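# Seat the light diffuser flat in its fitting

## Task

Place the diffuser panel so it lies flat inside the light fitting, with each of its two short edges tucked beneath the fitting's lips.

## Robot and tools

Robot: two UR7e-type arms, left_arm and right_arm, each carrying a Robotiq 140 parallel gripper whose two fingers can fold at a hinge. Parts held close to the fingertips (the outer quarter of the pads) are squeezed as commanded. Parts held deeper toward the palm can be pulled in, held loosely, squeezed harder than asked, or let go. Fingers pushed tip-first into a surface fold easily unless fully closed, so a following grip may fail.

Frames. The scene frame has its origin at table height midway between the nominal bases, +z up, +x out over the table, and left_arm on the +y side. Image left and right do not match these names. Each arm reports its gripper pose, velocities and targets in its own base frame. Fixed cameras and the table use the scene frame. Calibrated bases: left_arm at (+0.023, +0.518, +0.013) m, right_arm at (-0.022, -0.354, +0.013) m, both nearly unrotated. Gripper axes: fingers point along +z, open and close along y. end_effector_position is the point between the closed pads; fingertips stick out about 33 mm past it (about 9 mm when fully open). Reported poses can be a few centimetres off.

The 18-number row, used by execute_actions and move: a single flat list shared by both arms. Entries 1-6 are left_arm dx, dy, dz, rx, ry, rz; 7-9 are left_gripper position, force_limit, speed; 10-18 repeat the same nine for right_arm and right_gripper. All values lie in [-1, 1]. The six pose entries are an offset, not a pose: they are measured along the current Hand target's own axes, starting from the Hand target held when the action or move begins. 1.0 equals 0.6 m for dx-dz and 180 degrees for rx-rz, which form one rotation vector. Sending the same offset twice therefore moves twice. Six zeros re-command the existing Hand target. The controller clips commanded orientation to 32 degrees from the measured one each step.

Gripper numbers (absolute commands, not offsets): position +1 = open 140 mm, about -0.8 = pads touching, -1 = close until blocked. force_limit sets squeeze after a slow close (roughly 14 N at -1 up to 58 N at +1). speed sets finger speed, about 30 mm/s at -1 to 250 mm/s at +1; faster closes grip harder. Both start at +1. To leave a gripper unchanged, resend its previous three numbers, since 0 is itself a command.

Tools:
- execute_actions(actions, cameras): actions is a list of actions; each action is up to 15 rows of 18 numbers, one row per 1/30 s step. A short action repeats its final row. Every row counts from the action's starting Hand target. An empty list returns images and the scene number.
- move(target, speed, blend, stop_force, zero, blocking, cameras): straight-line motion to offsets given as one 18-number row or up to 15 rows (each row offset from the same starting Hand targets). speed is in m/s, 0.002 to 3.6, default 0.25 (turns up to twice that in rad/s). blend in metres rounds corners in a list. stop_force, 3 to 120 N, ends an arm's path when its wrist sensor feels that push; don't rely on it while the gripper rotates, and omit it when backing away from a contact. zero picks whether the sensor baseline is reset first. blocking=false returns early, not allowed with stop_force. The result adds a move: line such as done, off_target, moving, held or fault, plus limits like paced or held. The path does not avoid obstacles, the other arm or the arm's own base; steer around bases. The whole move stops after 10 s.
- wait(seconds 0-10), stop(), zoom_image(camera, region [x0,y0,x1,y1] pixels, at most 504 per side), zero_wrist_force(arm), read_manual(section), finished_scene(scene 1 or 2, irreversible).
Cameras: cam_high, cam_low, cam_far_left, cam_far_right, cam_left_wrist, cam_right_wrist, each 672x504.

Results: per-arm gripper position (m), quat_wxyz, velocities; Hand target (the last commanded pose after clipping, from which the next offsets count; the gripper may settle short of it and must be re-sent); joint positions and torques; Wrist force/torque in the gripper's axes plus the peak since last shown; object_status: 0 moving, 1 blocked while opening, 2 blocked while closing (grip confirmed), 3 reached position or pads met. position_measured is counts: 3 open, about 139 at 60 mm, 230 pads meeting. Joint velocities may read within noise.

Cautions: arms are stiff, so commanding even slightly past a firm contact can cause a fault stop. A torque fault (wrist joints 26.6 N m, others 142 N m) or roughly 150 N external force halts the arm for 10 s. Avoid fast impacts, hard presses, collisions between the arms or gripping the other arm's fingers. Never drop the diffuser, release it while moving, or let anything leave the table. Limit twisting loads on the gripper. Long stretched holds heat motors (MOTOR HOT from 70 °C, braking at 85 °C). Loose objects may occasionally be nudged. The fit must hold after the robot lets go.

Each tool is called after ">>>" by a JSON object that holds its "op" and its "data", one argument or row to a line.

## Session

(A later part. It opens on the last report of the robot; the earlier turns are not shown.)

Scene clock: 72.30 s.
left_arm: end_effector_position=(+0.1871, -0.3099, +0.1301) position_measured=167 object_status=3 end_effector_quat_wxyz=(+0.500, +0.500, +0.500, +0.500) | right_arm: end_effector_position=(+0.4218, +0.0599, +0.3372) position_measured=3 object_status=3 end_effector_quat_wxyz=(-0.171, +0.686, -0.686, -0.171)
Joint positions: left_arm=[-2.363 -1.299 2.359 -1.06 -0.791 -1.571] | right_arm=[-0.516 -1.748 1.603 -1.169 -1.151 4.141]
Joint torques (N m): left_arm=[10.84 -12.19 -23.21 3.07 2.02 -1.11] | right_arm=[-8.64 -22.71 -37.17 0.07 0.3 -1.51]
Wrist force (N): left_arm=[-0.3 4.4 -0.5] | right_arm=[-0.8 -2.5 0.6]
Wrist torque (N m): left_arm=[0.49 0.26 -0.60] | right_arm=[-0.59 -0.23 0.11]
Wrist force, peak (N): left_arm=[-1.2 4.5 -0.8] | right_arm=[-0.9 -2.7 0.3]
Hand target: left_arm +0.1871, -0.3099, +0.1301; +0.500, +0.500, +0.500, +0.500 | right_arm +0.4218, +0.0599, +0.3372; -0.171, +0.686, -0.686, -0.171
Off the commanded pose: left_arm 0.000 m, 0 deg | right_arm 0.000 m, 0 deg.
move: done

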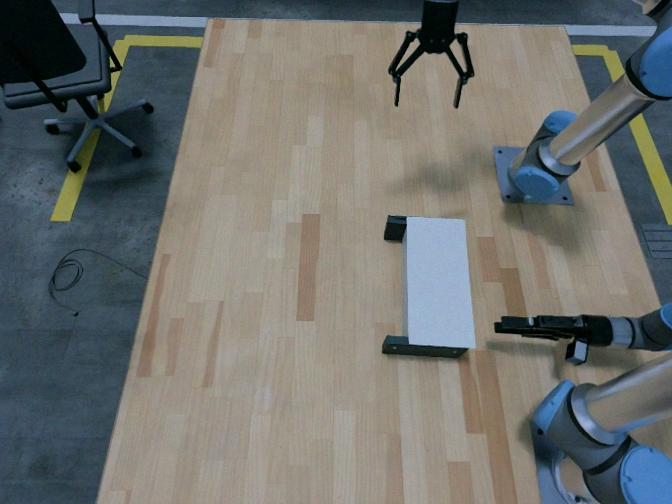

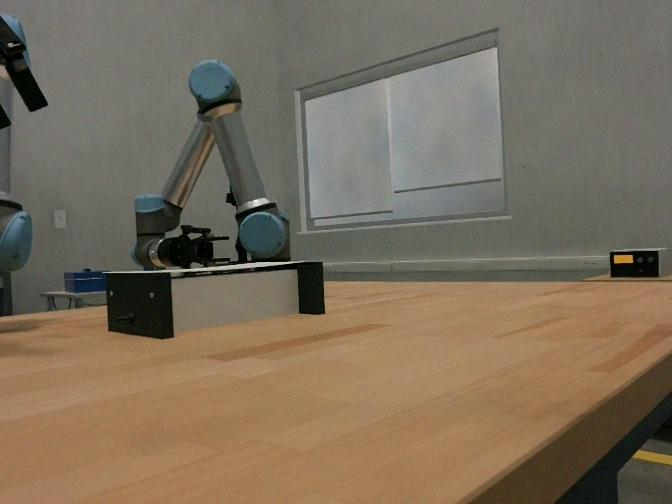

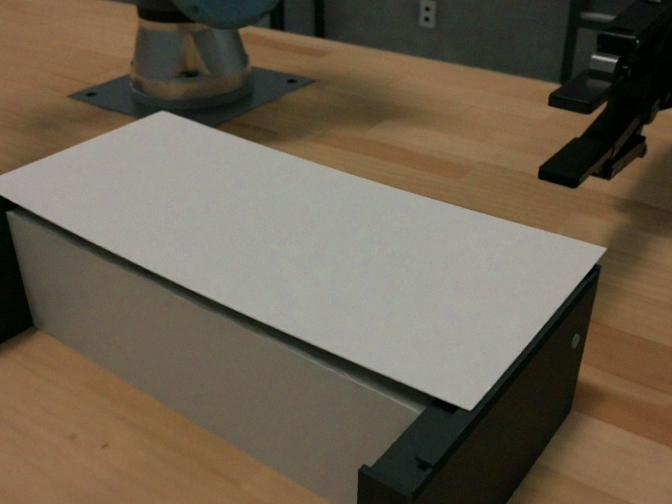

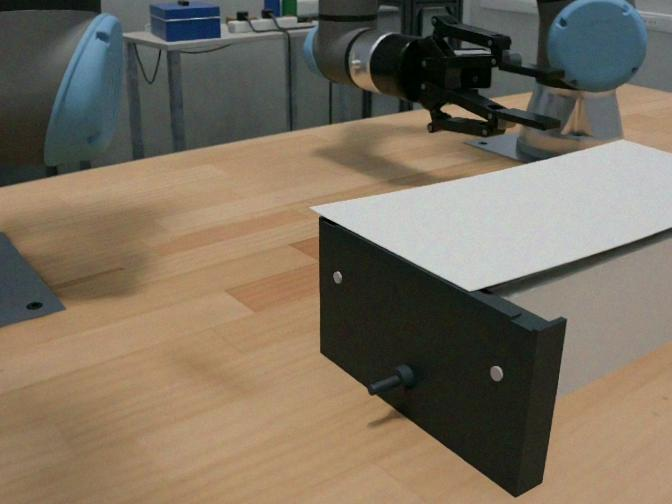

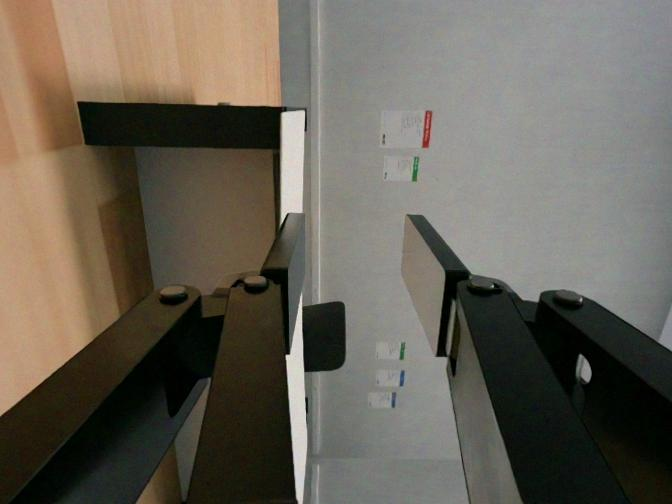

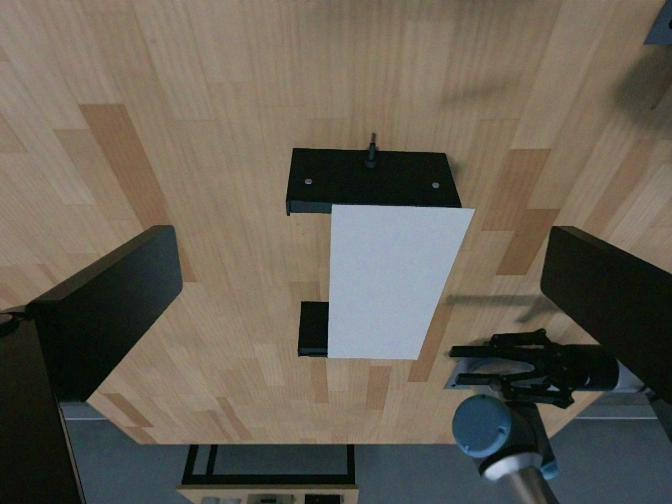

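>>> {"op": "move", "data": {
  "target": [0, -0.0627, 0.0333, 0, 0, 0, -0.3, 0, -0.5, 0, 0, 0, 0, 0, 0, 1, 1, 1],
  "speed": 0.2,
  "cameras": ["cam_left_wrist", "cam_far_left", "cam_far_right", "cam_low"]
}}

>>> {"op": "zoom_image", "data": {
  "camera": "cam_left_wrist",
  "region": [230, 80, 450, 300]
}}

>>> {"op": "zoom_image", "data": {
  "camera": "cam_low",
  "region": [90, 230, 340, 350]
}}

Scene clock: 77.53 s.
left_arm: end_effector_position=(+0.2072, -0.3099, +0.0925) position_measured=167 object_status=3 end_effector_quat_wxyz=(+0.500, +0.500, +0.500, +0.500) | right_arm: end_effector_position=(+0.4218, +0.0599, +0.3372) position_measured=3 object_status=3 end_effector_quat_wxyz=(-0.171, +0.686, -0.686, -0.171)
Joint positions: left_arm=[-2.315 -1.194 2.394 -1.2 -0.744 -1.571] | right_arm=[-0.516 -1.748 1.603 -1.169 -1.151 4.141]
Joint torques (N m): left_arm=[-10.27 -21.13 -20.69 0.77 -1.8 -1.02] | right_arm=[-8.62 -22.51 -36.7 -0.08 0.52 -1.24]
Wrist force (N): left_arm=[-0.4 4.4 -0.3] | right_arm=[-0.5 -2.4 0.4]
Wrist torque (N m): left_arm=[0.51 0.29 -0.59] | right_arm=[-0.57 -0.29 0.10]
Wrist force, peak (N): left_arm=[-0.5 5.6 -1.1] | right_arm=[-0.7 -2.7 1.0]
Hand target: left_arm +0.2071, -0.3099, +0.0925; +0.500, +0.500, +0.500, +0.500 | right_arm +0.4218, +0.0599, +0.3372; -0.171, +0.686, -0.686, -0.171
Off the commanded pose: left_arm 0.000 m, 0 deg | right_arm 0.000 m, 0 deg.
move: done
Images, in order (width x height): cam_low 672x504, cam_far_left 672x504, cam_far_right 672x504, cam_left_wrist 672x504.

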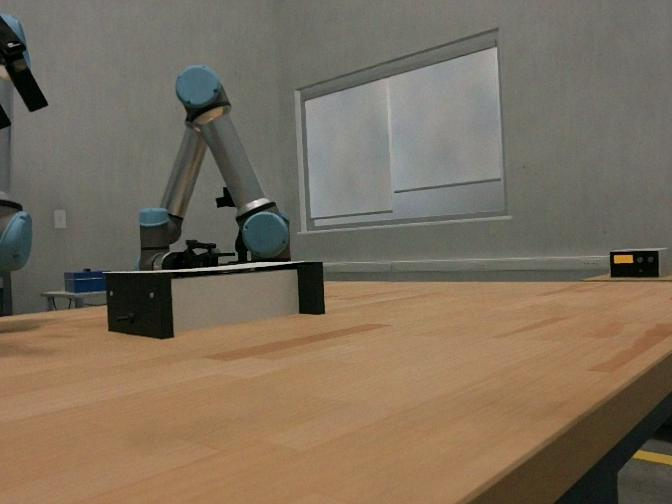

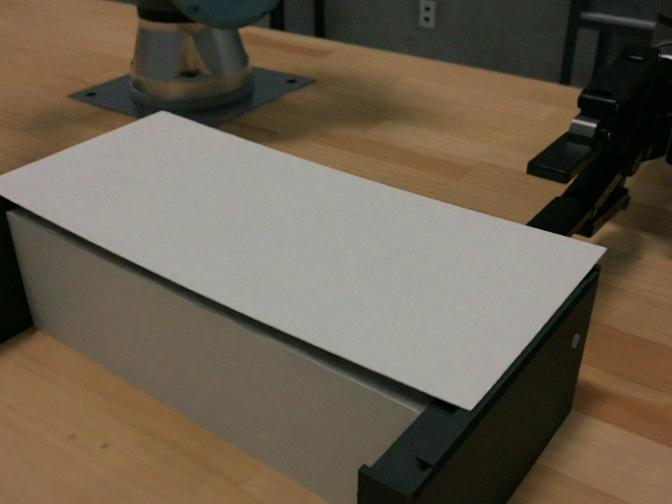

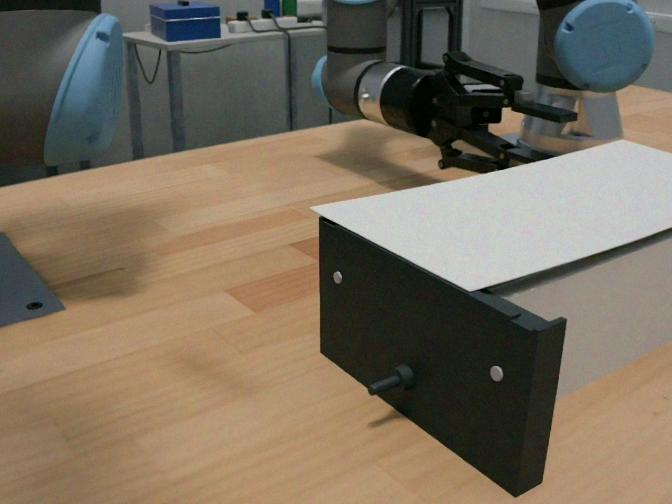

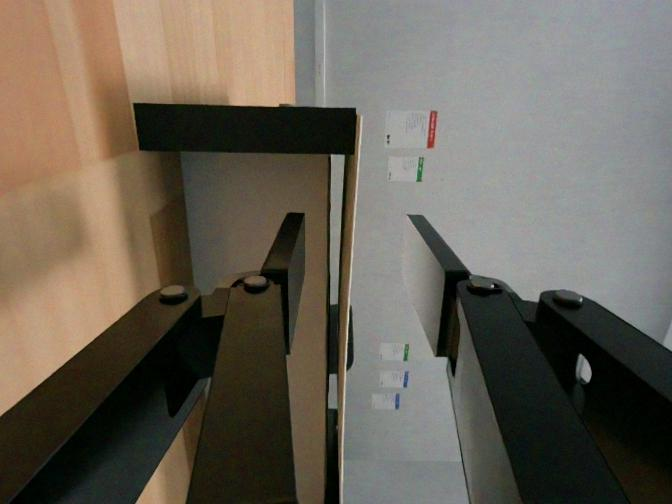

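Scaled by 2.291 from the camera's 672x504 image, which has a finer 960x720 frame.

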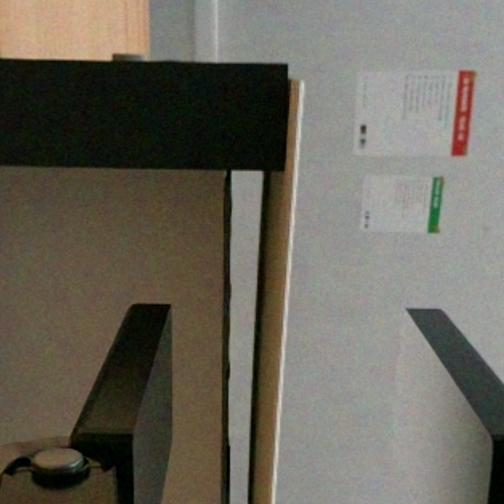

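Scaled by 2.016 from the camera's 672x504 image, which has a finer 960x720 frame.

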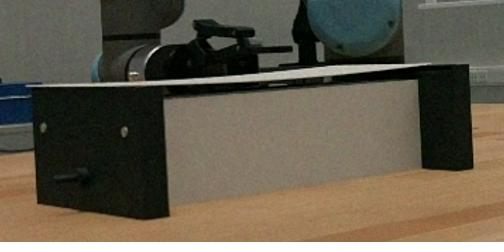

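>>> {"op": "move", "data": {
  "target": [0, 0, 0.0507, 0, 0, 0, -0.3, 0, -0.5, 0, 0, 0, 0, 0, 0, 1, 1, 1],
  "speed": 0.08,
  "cameras": ["cam_left_wrist", "cam_far_left", "cam_far_right"]
}}

>>> {"op": "zoom_image", "data": {
  "camera": "cam_left_wrist",
  "region": [250, 80, 470, 380]
}}

>>> {"op": "zoom_image", "data": {
  "camera": "cam_far_left",
  "region": [440, 100, 672, 300]
}}

>>> {"op": "zoom_image", "data": {
  "camera": "cam_far_right",
  "region": [420, 40, 672, 220]
}}

Scene clock: 80.50 s.
left_arm: end_effector_position=(+0.2376, -0.3098, +0.0925) position_measured=167 object_status=3 end_effector_quat_wxyz=(+0.500, +0.500, +0.500, +0.500) | right_arm: end_effector_position=(+0.4218, +0.0599, +0.3372) position_measured=3 object_status=3 end_effector_quat_wxyz=(-0.171, +0.686, -0.686, -0.171)
Joint positions: left_arm=[-2.236 -1.206 2.419 -1.213 -0.665 -1.571] | right_arm=[-0.516 -1.748 1.603 -1.169 -1.151 4.141]
Joint torques (N m): left_arm=[-9.19 -13.74 -21.11 2.67 -2.23 -1.82] | right_arm=[-8.25 -22.03 -36.09 -0.12 0.77 -1.35]
Wrist force (N): left_arm=[-0.2 4.1 -0.1] | right_arm=[-0.7 -2.2 0.5]
Wrist torque (N m): left_arm=[0.45 0.24 -0.57] | right_arm=[-0.54 -0.23 0.10]
Wrist force, peak (N): left_arm=[-0.4 4.6 -0.2] | right_arm=[-1.1 -2.8 0.3]
Hand target: left_arm +0.2375, -0.3099, +0.0925; +0.500, +0.500, +0.500, +0.500 | right_arm +0.4218, +0.0599, +0.3372; -0.171, +0.686, -0.686, -0.171
Off the commanded pose: left_arm 0.000 m, 0 deg | right_arm 0.000 m, 0 deg.
move: done
Images, in order (width x height): cam_far_left 672x504, cam_far_right 672x504, cam_left_wrist 672x504.

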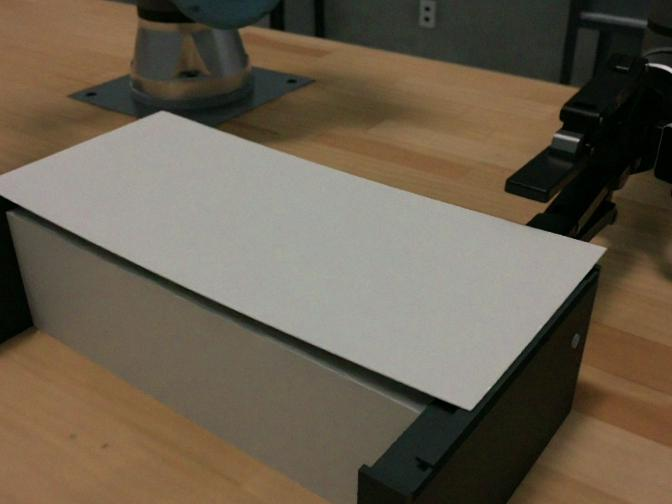

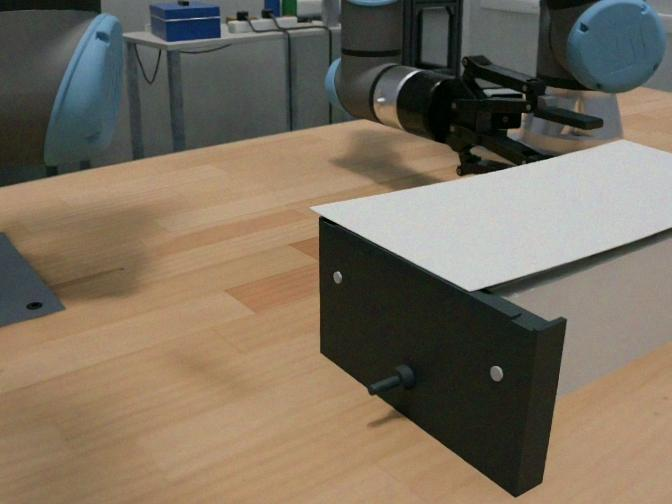

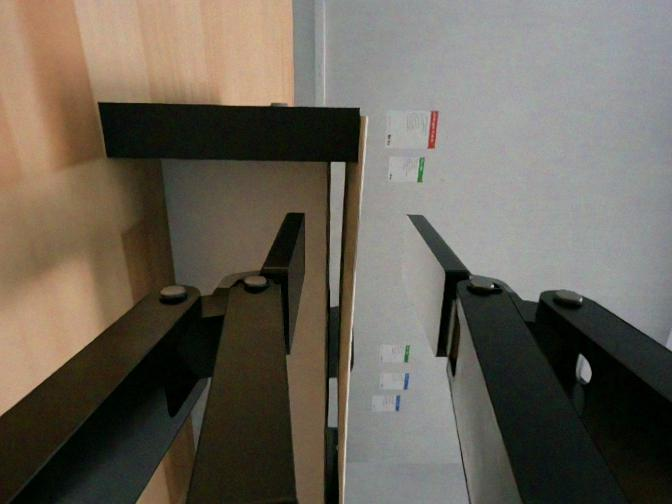

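Scaled by 1.680 from the camera's 672x504 image, which has a finer 960x720 frame.

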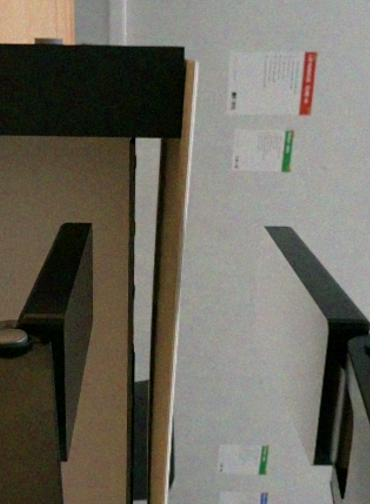

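Scaled by 2.172 from the camera's 672x504 image, which has a finer 960x720 frame.

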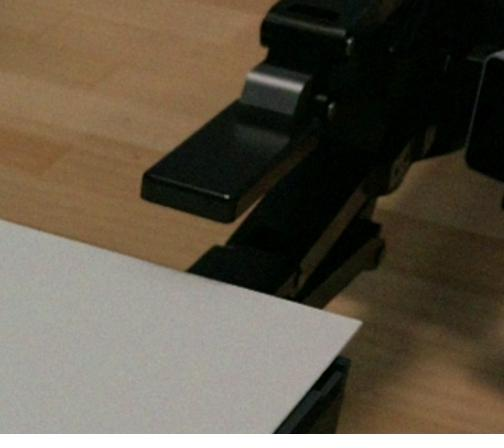

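Scaled by 2.000 from the camera's 672x504 image, which has a finer 960x720 frame.

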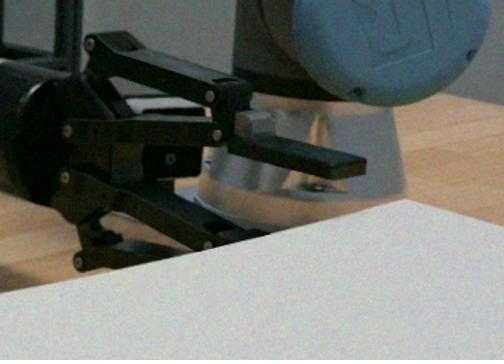

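>>> {"op": "move", "data": {
  "target": [0, 0, 0.0033, 0, 0, 0, -1, 0.6, -1, 0, 0, 0, 0, 0, 0, 1, 1, 1],
  "speed": 0.05,
  "cameras": ["all"]
}}

Scene clock: 84.63 s.
left_arm: end_effector_position=(+0.2395, -0.3099, +0.0925) position_measured=232 object_status=0 end_effector_quat_wxyz=(+0.500, +0.500, +0.500, +0.500) | right_arm: end_effector_position=(+0.4218, +0.0599, +0.3372) position_measured=3 object_status=3 end_effector_quat_wxyz=(-0.171, +0.686, -0.686, -0.171)
Joint positions: left_arm=[-2.231 -1.206 2.42 -1.213 -0.659 -1.571] | right_arm=[-0.516 -1.748 1.603 -1.169 -1.151 4.141]
Joint torques (N m): left_arm=[-8.77 -29.54 3.7 1.09 -1.61 1.58] | right_arm=[-8 -22.5 -36.64 0.11 0.93 -1.36]
Wrist force (N): left_arm=[-0.9 11.6 -1.6] | right_arm=[-1.0 -2.2 0.6]
Wrist torque (N m): left_arm=[0.17 0.26 -0.30] | right_arm=[-0.55 -0.19 0.11]
Wrist force, peak (N): left_arm=[-0.9 11.6 -1.6] | right_arm=[-0.9 -2.6 0.6]
Hand target: left_arm +0.2395, -0.3099, +0.0925; +0.500, +0.500, +0.500, +0.500 | right_arm +0.4218, +0.0599, +0.3372; -0.171, +0.686, -0.686, -0.171
Off the commanded pose: left_arm 0.000 m, 0 deg | right_arm 0.000 m, 0 deg.
move: done

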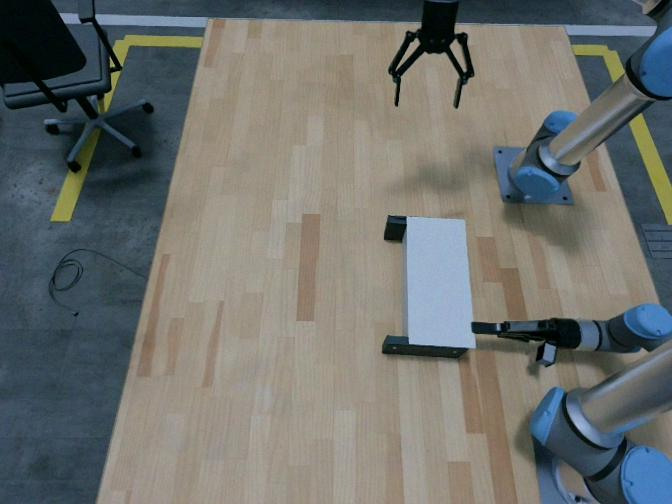

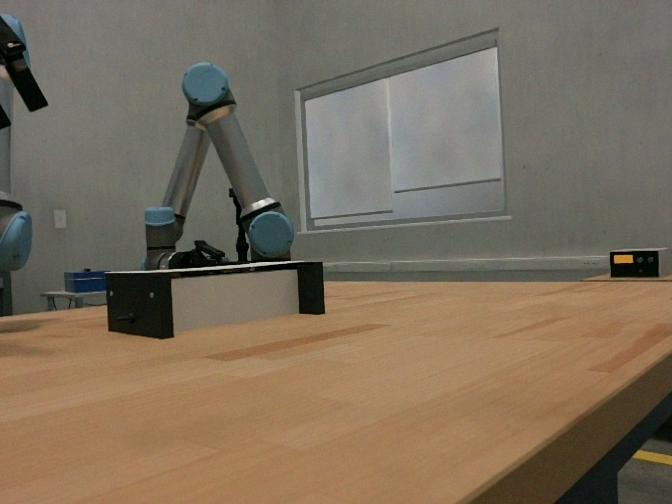

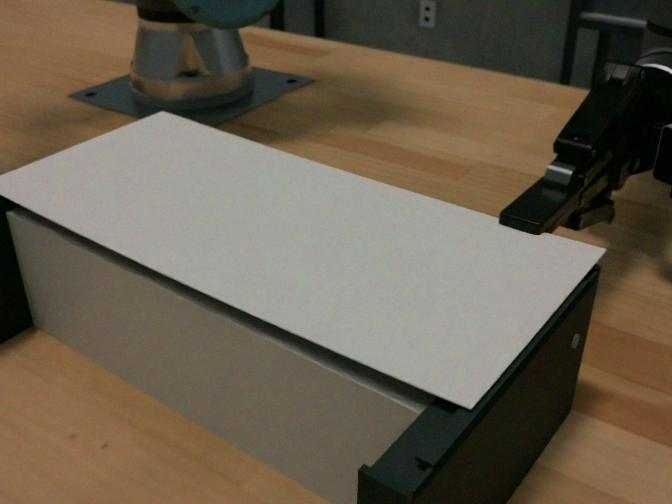

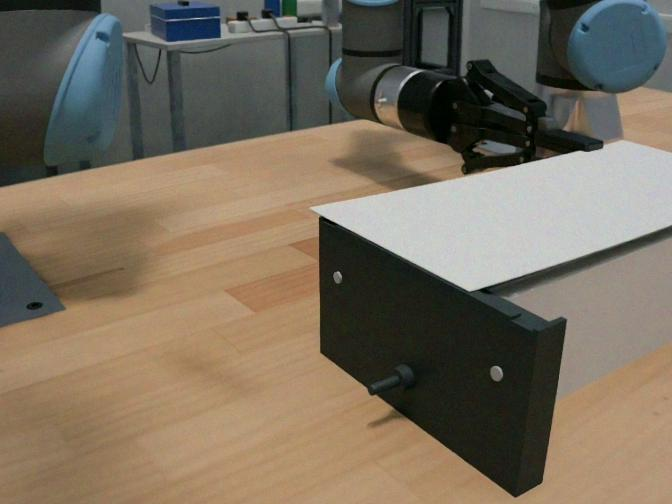

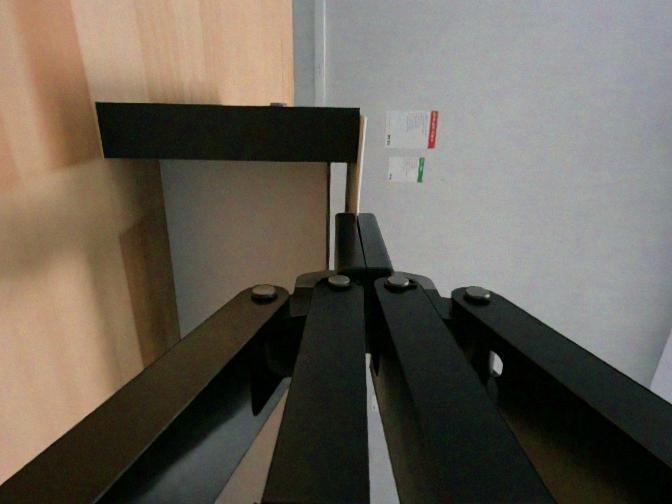

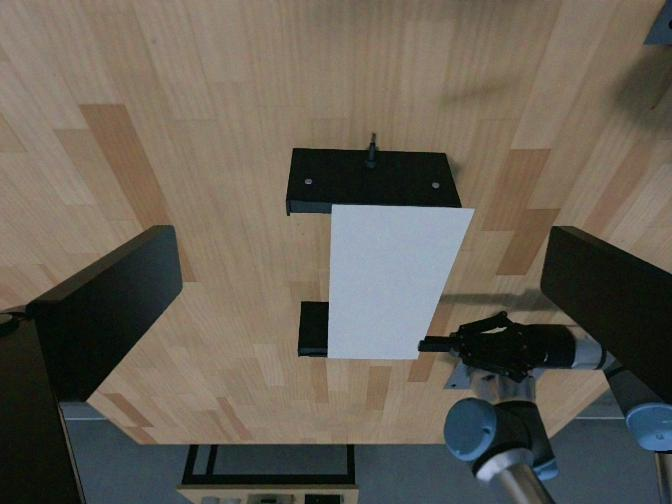

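>>> {"op": "move", "data": {
  "target": [0, 0.0667, 0, 0, 0, 0, -1, 0.6, -1, 0, 0, 0, 0, 0, 0, 1, 1, 1],
  "speed": 0.06,
  "cameras": ["all"]
}}

Scene clock: 90.13 s.
left_arm: end_effector_position=(+0.2394, -0.3100, +0.1325) position_measured=232 object_status=3 end_effector_quat_wxyz=(+0.500, +0.500, +0.500, +0.500) | right_arm: end_effector_position=(+0.4218, +0.0599, +0.3372) position_measured=3 object_status=3 end_effector_quat_wxyz=(-0.171, +0.686, -0.686, -0.171)
Joint positions: left_arm=[-2.231 -1.334 2.402 -1.067 -0.659 -1.571] | right_arm=[-0.516 -1.748 1.603 -1.169 -1.151 4.141]
Joint torques (N m): left_arm=[-9.73 -16.92 2.52 1.66 -1.81 -1.88] | right_arm=[-8.08 -22.26 -36.09 -0.02 1.19 -1.38]
Wrist force (N): left_arm=[-0.4 3.1 -0.4] | right_arm=[-0.7 -2.2 0.6]
Wrist torque (N m): left_arm=[0.60 0.28 -0.45] | right_arm=[-0.54 -0.23 0.11]
Wrist force, peak (N): left_arm=[-1.0 11.7 -1.5] | right_arm=[-1.1 -2.5 1.0]
Hand target: left_arm +0.2395, -0.3099, +0.1325; +0.500, +0.500, +0.500, +0.500 | right_arm +0.4218, +0.0599, +0.3372; -0.171, +0.686, -0.686, -0.171
Off the commanded pose: left_arm 0.000 m, 0 deg | right_arm 0.000 m, 0 deg.
move: done

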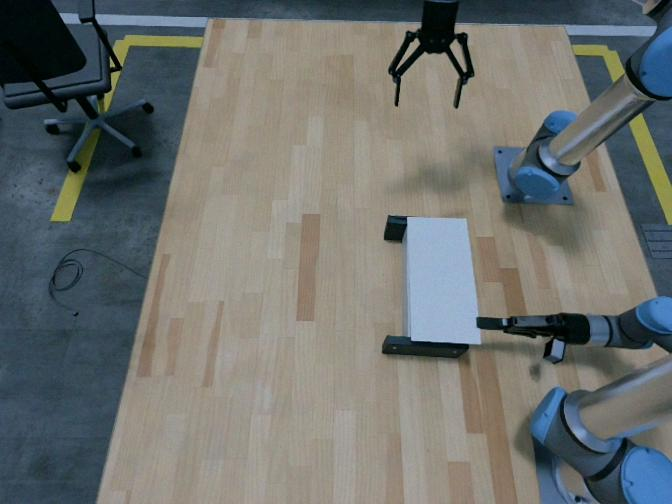

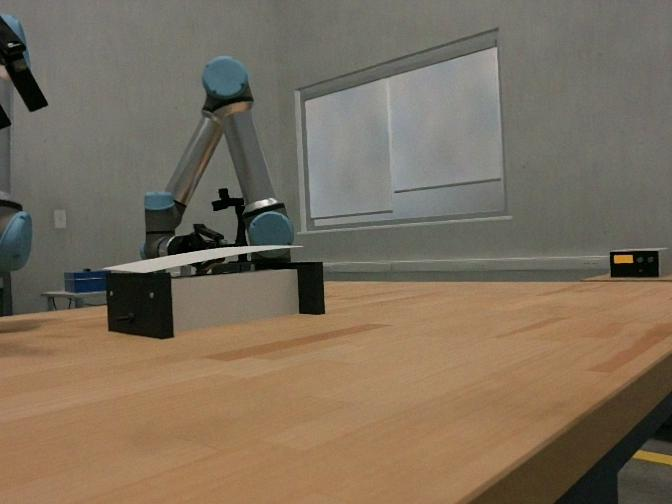

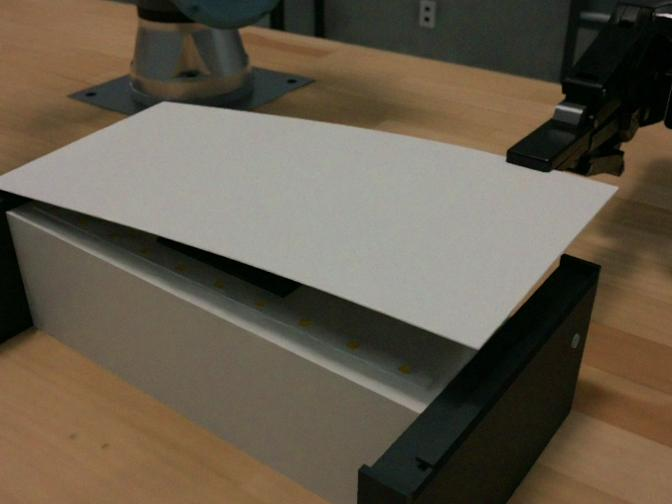

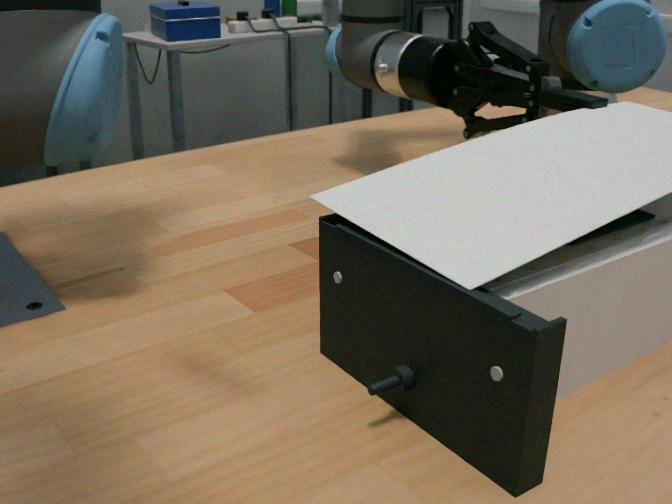

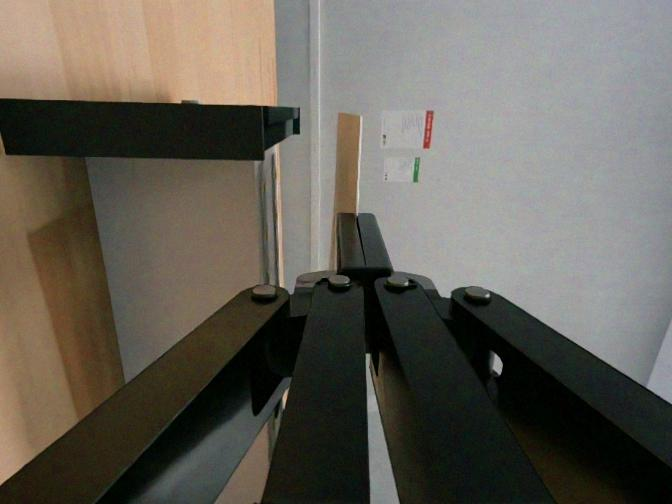

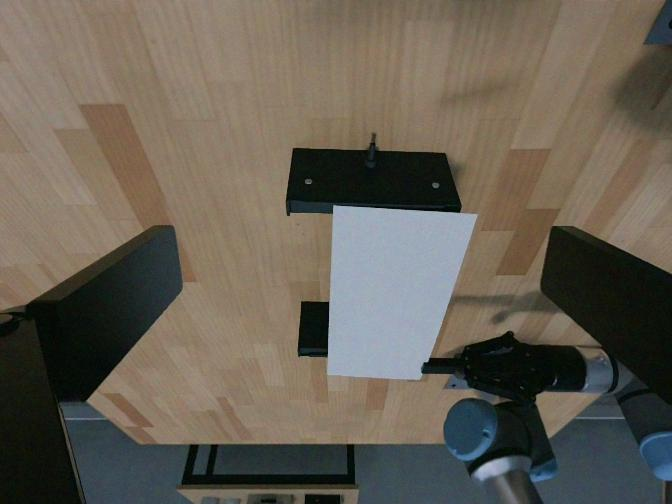

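>>> {"op": "move", "data": {
  "target": [0.02, 0.0083, 0.0517, -0.0167, 0, 0, -1, 0.6, -1, 0, 0, 0, 0, 0, 0, 1, 1, 1],
  "speed": 0.06,
  "cameras": ["all"]
}}

>>> {"op": "zoom_image", "data": {
  "camera": "cam_far_right",
  "region": [300, 120, 600, 345]
}}

>>> {"op": "zoom_image", "data": {
  "camera": "cam_far_left",
  "region": [300, 150, 640, 504]
}}

Scene clock: 94.73 s.
left_arm: end_effector_position=(+0.2706, -0.2979, +0.1375) position_measured=232 object_status=3 end_effector_quat_wxyz=(+0.513, +0.487, +0.486, +0.513) end_effector_velocity=(-0.001, +0.000, +0.000) end_effector_angular_velocity=(-0.001, +0.002, +0.002) | right_arm: end_effector_position=(+0.4218, +0.0599, +0.3372) position_measured=3 object_status=3 end_effector_quat_wxyz=(-0.171, +0.686, -0.686, -0.171)
Joint positions: left_arm=[-2.165 -1.313 2.435 -1.027 -0.595 -1.649] | right_arm=[-0.516 -1.748 1.603 -1.169 -1.151 4.141]
Joint velocities: left_arm=[-0.003 -0.001 -0.002 -0.002 -0.005 0.003] | right_arm=[within noise]
Joint torques (N m): left_arm=[-8.59 -28.61 -22.88 0.32 -2.4 2.72] | right_arm=[-7.41 -22.46 -36.8 0.05 1.47 -1.21]
Wrist force (N): left_arm=[-0.3 3.7 -0.6] | right_arm=[-0.4 -2.2 0.3]
Wrist torque (N m): left_arm=[0.64 0.27 -0.47] | right_arm=[-0.53 -0.30 0.11]
Wrist force, peak (N): left_arm=[-0.7 3.6 -1.3] | right_arm=[-0.7 -2.7 0.6]
Hand target: left_arm +0.2705, -0.2980, +0.1375; +0.513, +0.487, +0.487, +0.513 | right_arm +0.4218, +0.0599, +0.3372; -0.171, +0.686, -0.686, -0.171
Off the commanded pose: left_arm 0.000 m, 0 deg | right_arm 0.000 m, 0 deg.
move: done

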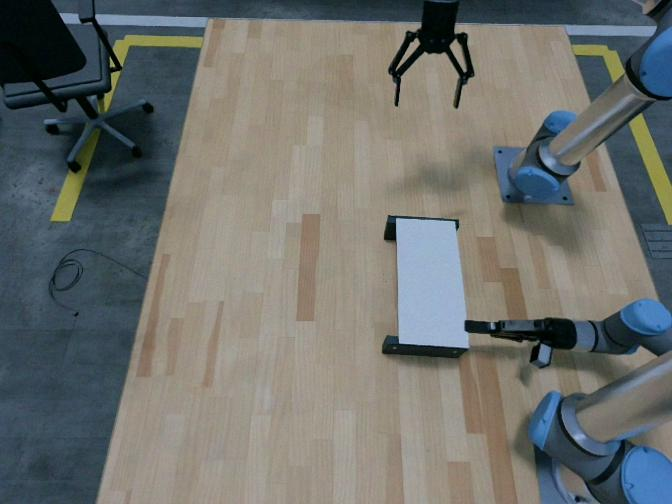

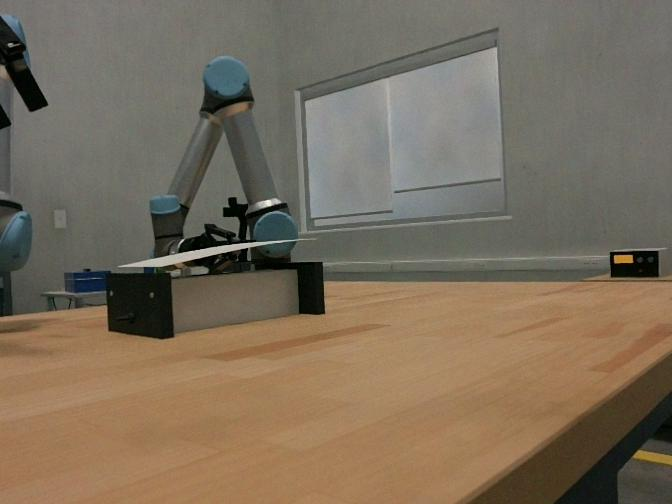

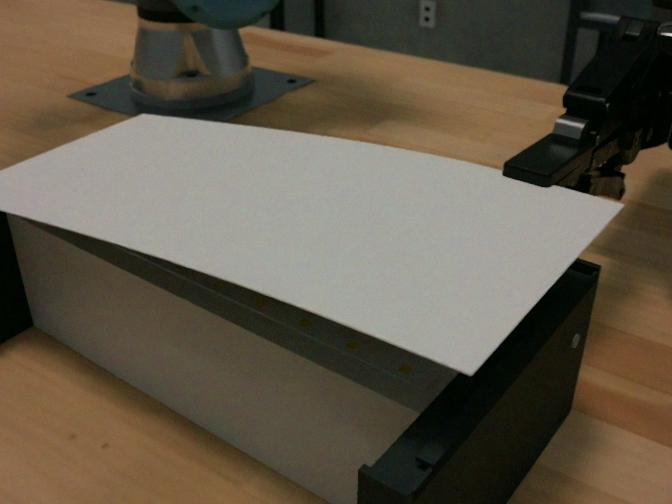

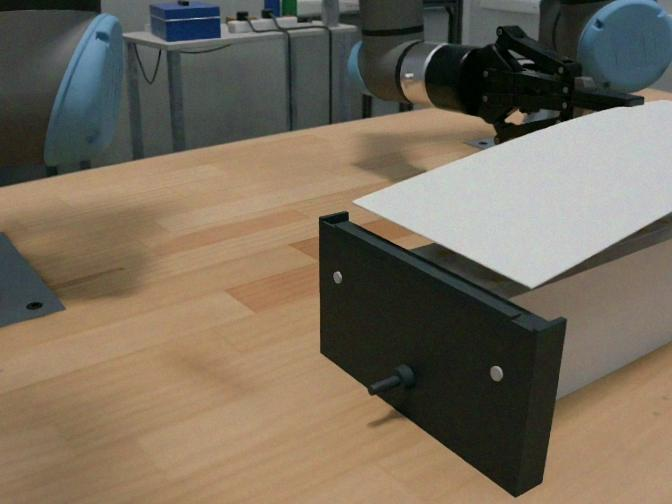

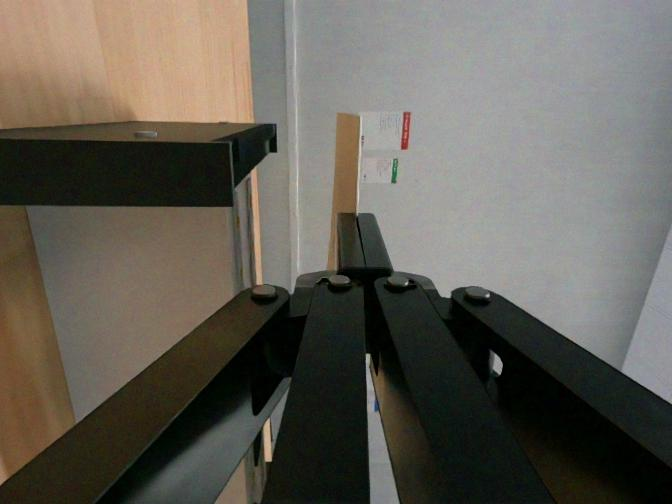

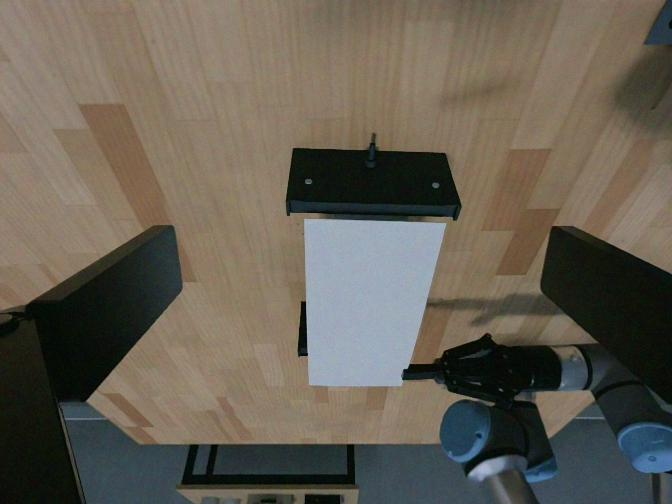

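Scaled by 1.680 from the camera's 672x504 image, which has a finer 960x720 frame.

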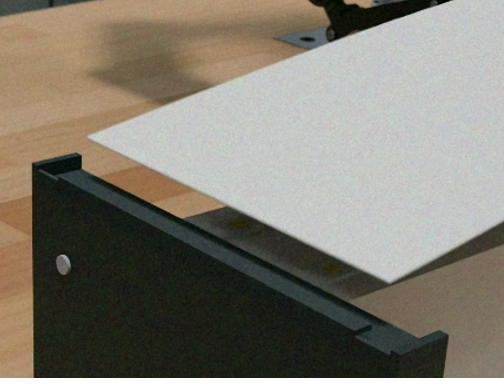

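Scaled by 1.424 from the camera's 672x504 image, which has a finer 960x720 frame.

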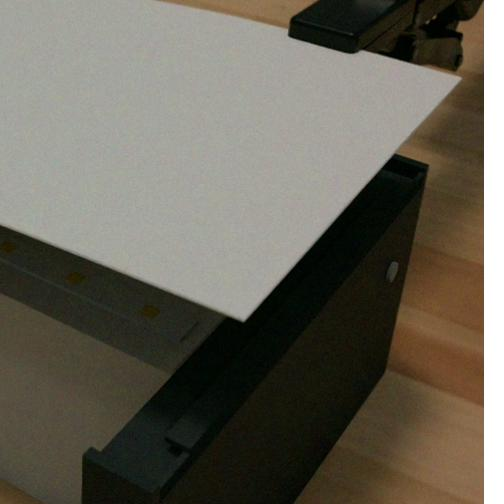

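>>> {"op": "move", "data": {
  "target": [0, -0.0333, -0.0017, 0, 0, 0, -1, 0.6, -1, 0, 0, 0, 0, 0, 0, 1, 1, 1],
  "speed": 0.06,
  "cameras": ["cam_low", "cam_far_left", "cam_far_right", "cam_right_wrist"]
}}

>>> {"op": "zoom_image", "data": {
  "camera": "cam_far_right",
  "region": [300, 170, 600, 345]
}}

>>> {"op": "zoom_image", "data": {
  "camera": "cam_right_wrist",
  "region": [270, 140, 480, 400]
}}

Scene clock: 97.13 s.
left_arm: end_effector_position=(+0.2705, -0.2979, +0.1175) position_measured=232 object_status=3 end_effector_quat_wxyz=(+0.513, +0.487, +0.486, +0.513) end_effector_velocity=(+0.000, +0.001, +0.001) end_effector_angular_velocity=(+0.001, -0.001, +0.001) | right_arm: end_effector_position=(+0.4218, +0.0599, +0.3372) position_measured=3 object_status=3 end_effector_quat_wxyz=(-0.171, +0.686, -0.686, -0.171)
Joint positions: left_arm=[-2.165 -1.247 2.444 -1.102 -0.595 -1.649] | right_arm=[-0.516 -1.748 1.603 -1.169 -1.151 4.141]
Joint velocities: left_arm=[0.001 -0.004 0 0.005 0 0] | right_arm=[within noise]
Joint torques (N m): left_arm=[9.49 -28.15 -6.03 2.82 1.5 1.05] | right_arm=[-8.73 -22.22 -36.49 0 1.73 -1.38]
Wrist force (N): left_arm=[-0.4 3.8 -0.4] | right_arm=[-0.8 -2.4 0.4]
Wrist torque (N m): left_arm=[0.63 0.29 -0.48] | right_arm=[-0.58 -0.21 0.11]
Wrist force, peak (N): left_arm=[-0.3 4.2 -0.3] | right_arm=[-0.9 -2.7 0.3]
Hand target: left_arm +0.2705, -0.2980, +0.1175; +0.513, +0.487, +0.487, +0.513 | right_arm +0.4218, +0.0599, +0.3372; -0.171, +0.686, -0.686, -0.171
Off the commanded pose: left_arm 0.000 m, 0 deg | right_arm 0.000 m, 0 deg.
move: done
Images, in order (width x height): cam_low 672x504, cam_far_left 672x504, cam_far_right 672x504, cam_right_wrist 672x504.

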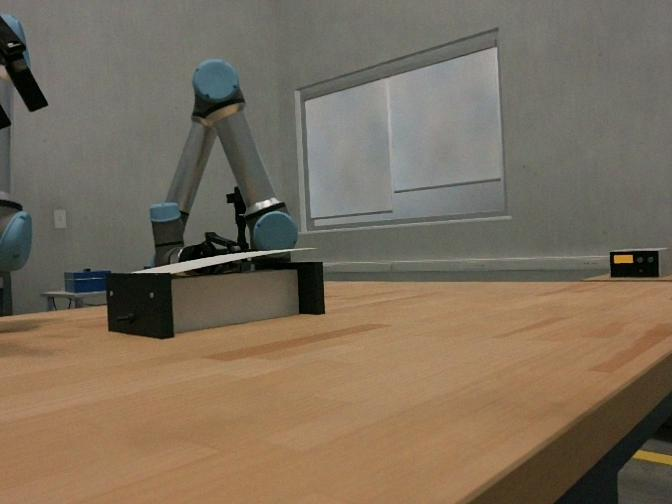

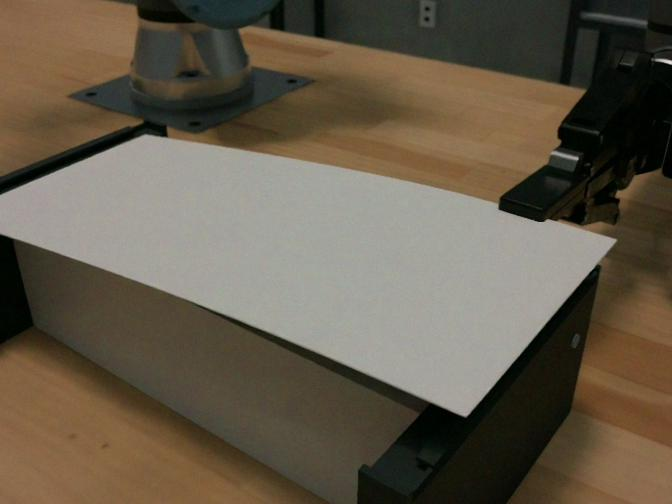

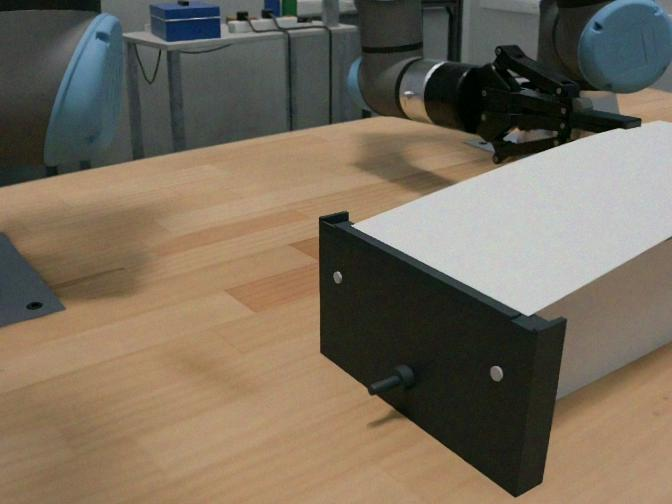

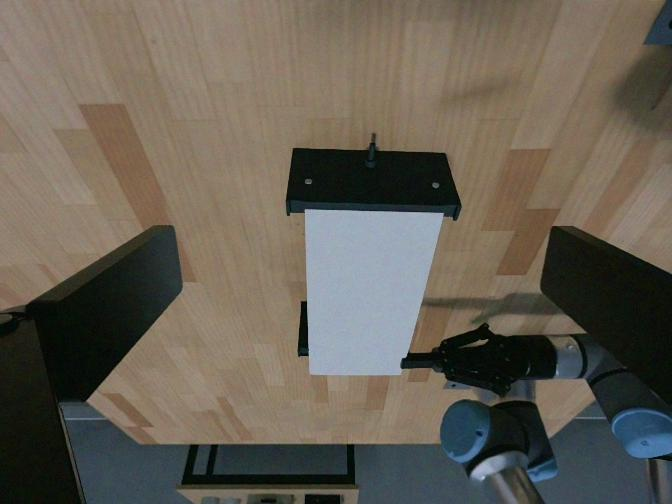

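Scaled by 1.680 from the camera's 672x504 image, which has a finer 960x720 frame.

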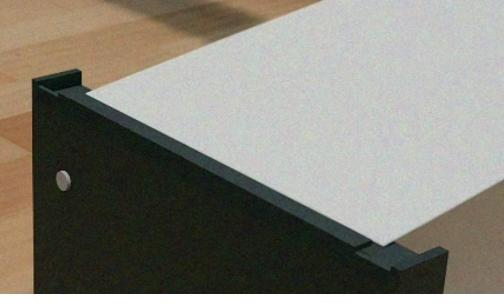

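Scaled by 1.938 from the camera's 672x504 image, which has a finer 960x720 frame.

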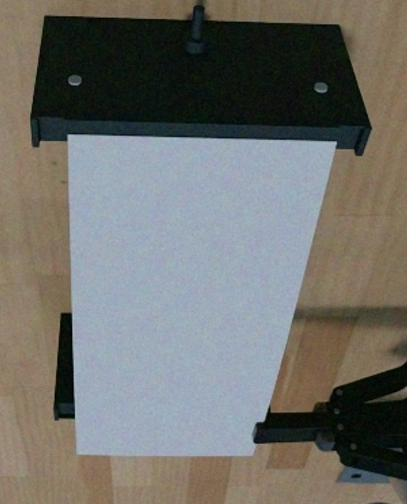

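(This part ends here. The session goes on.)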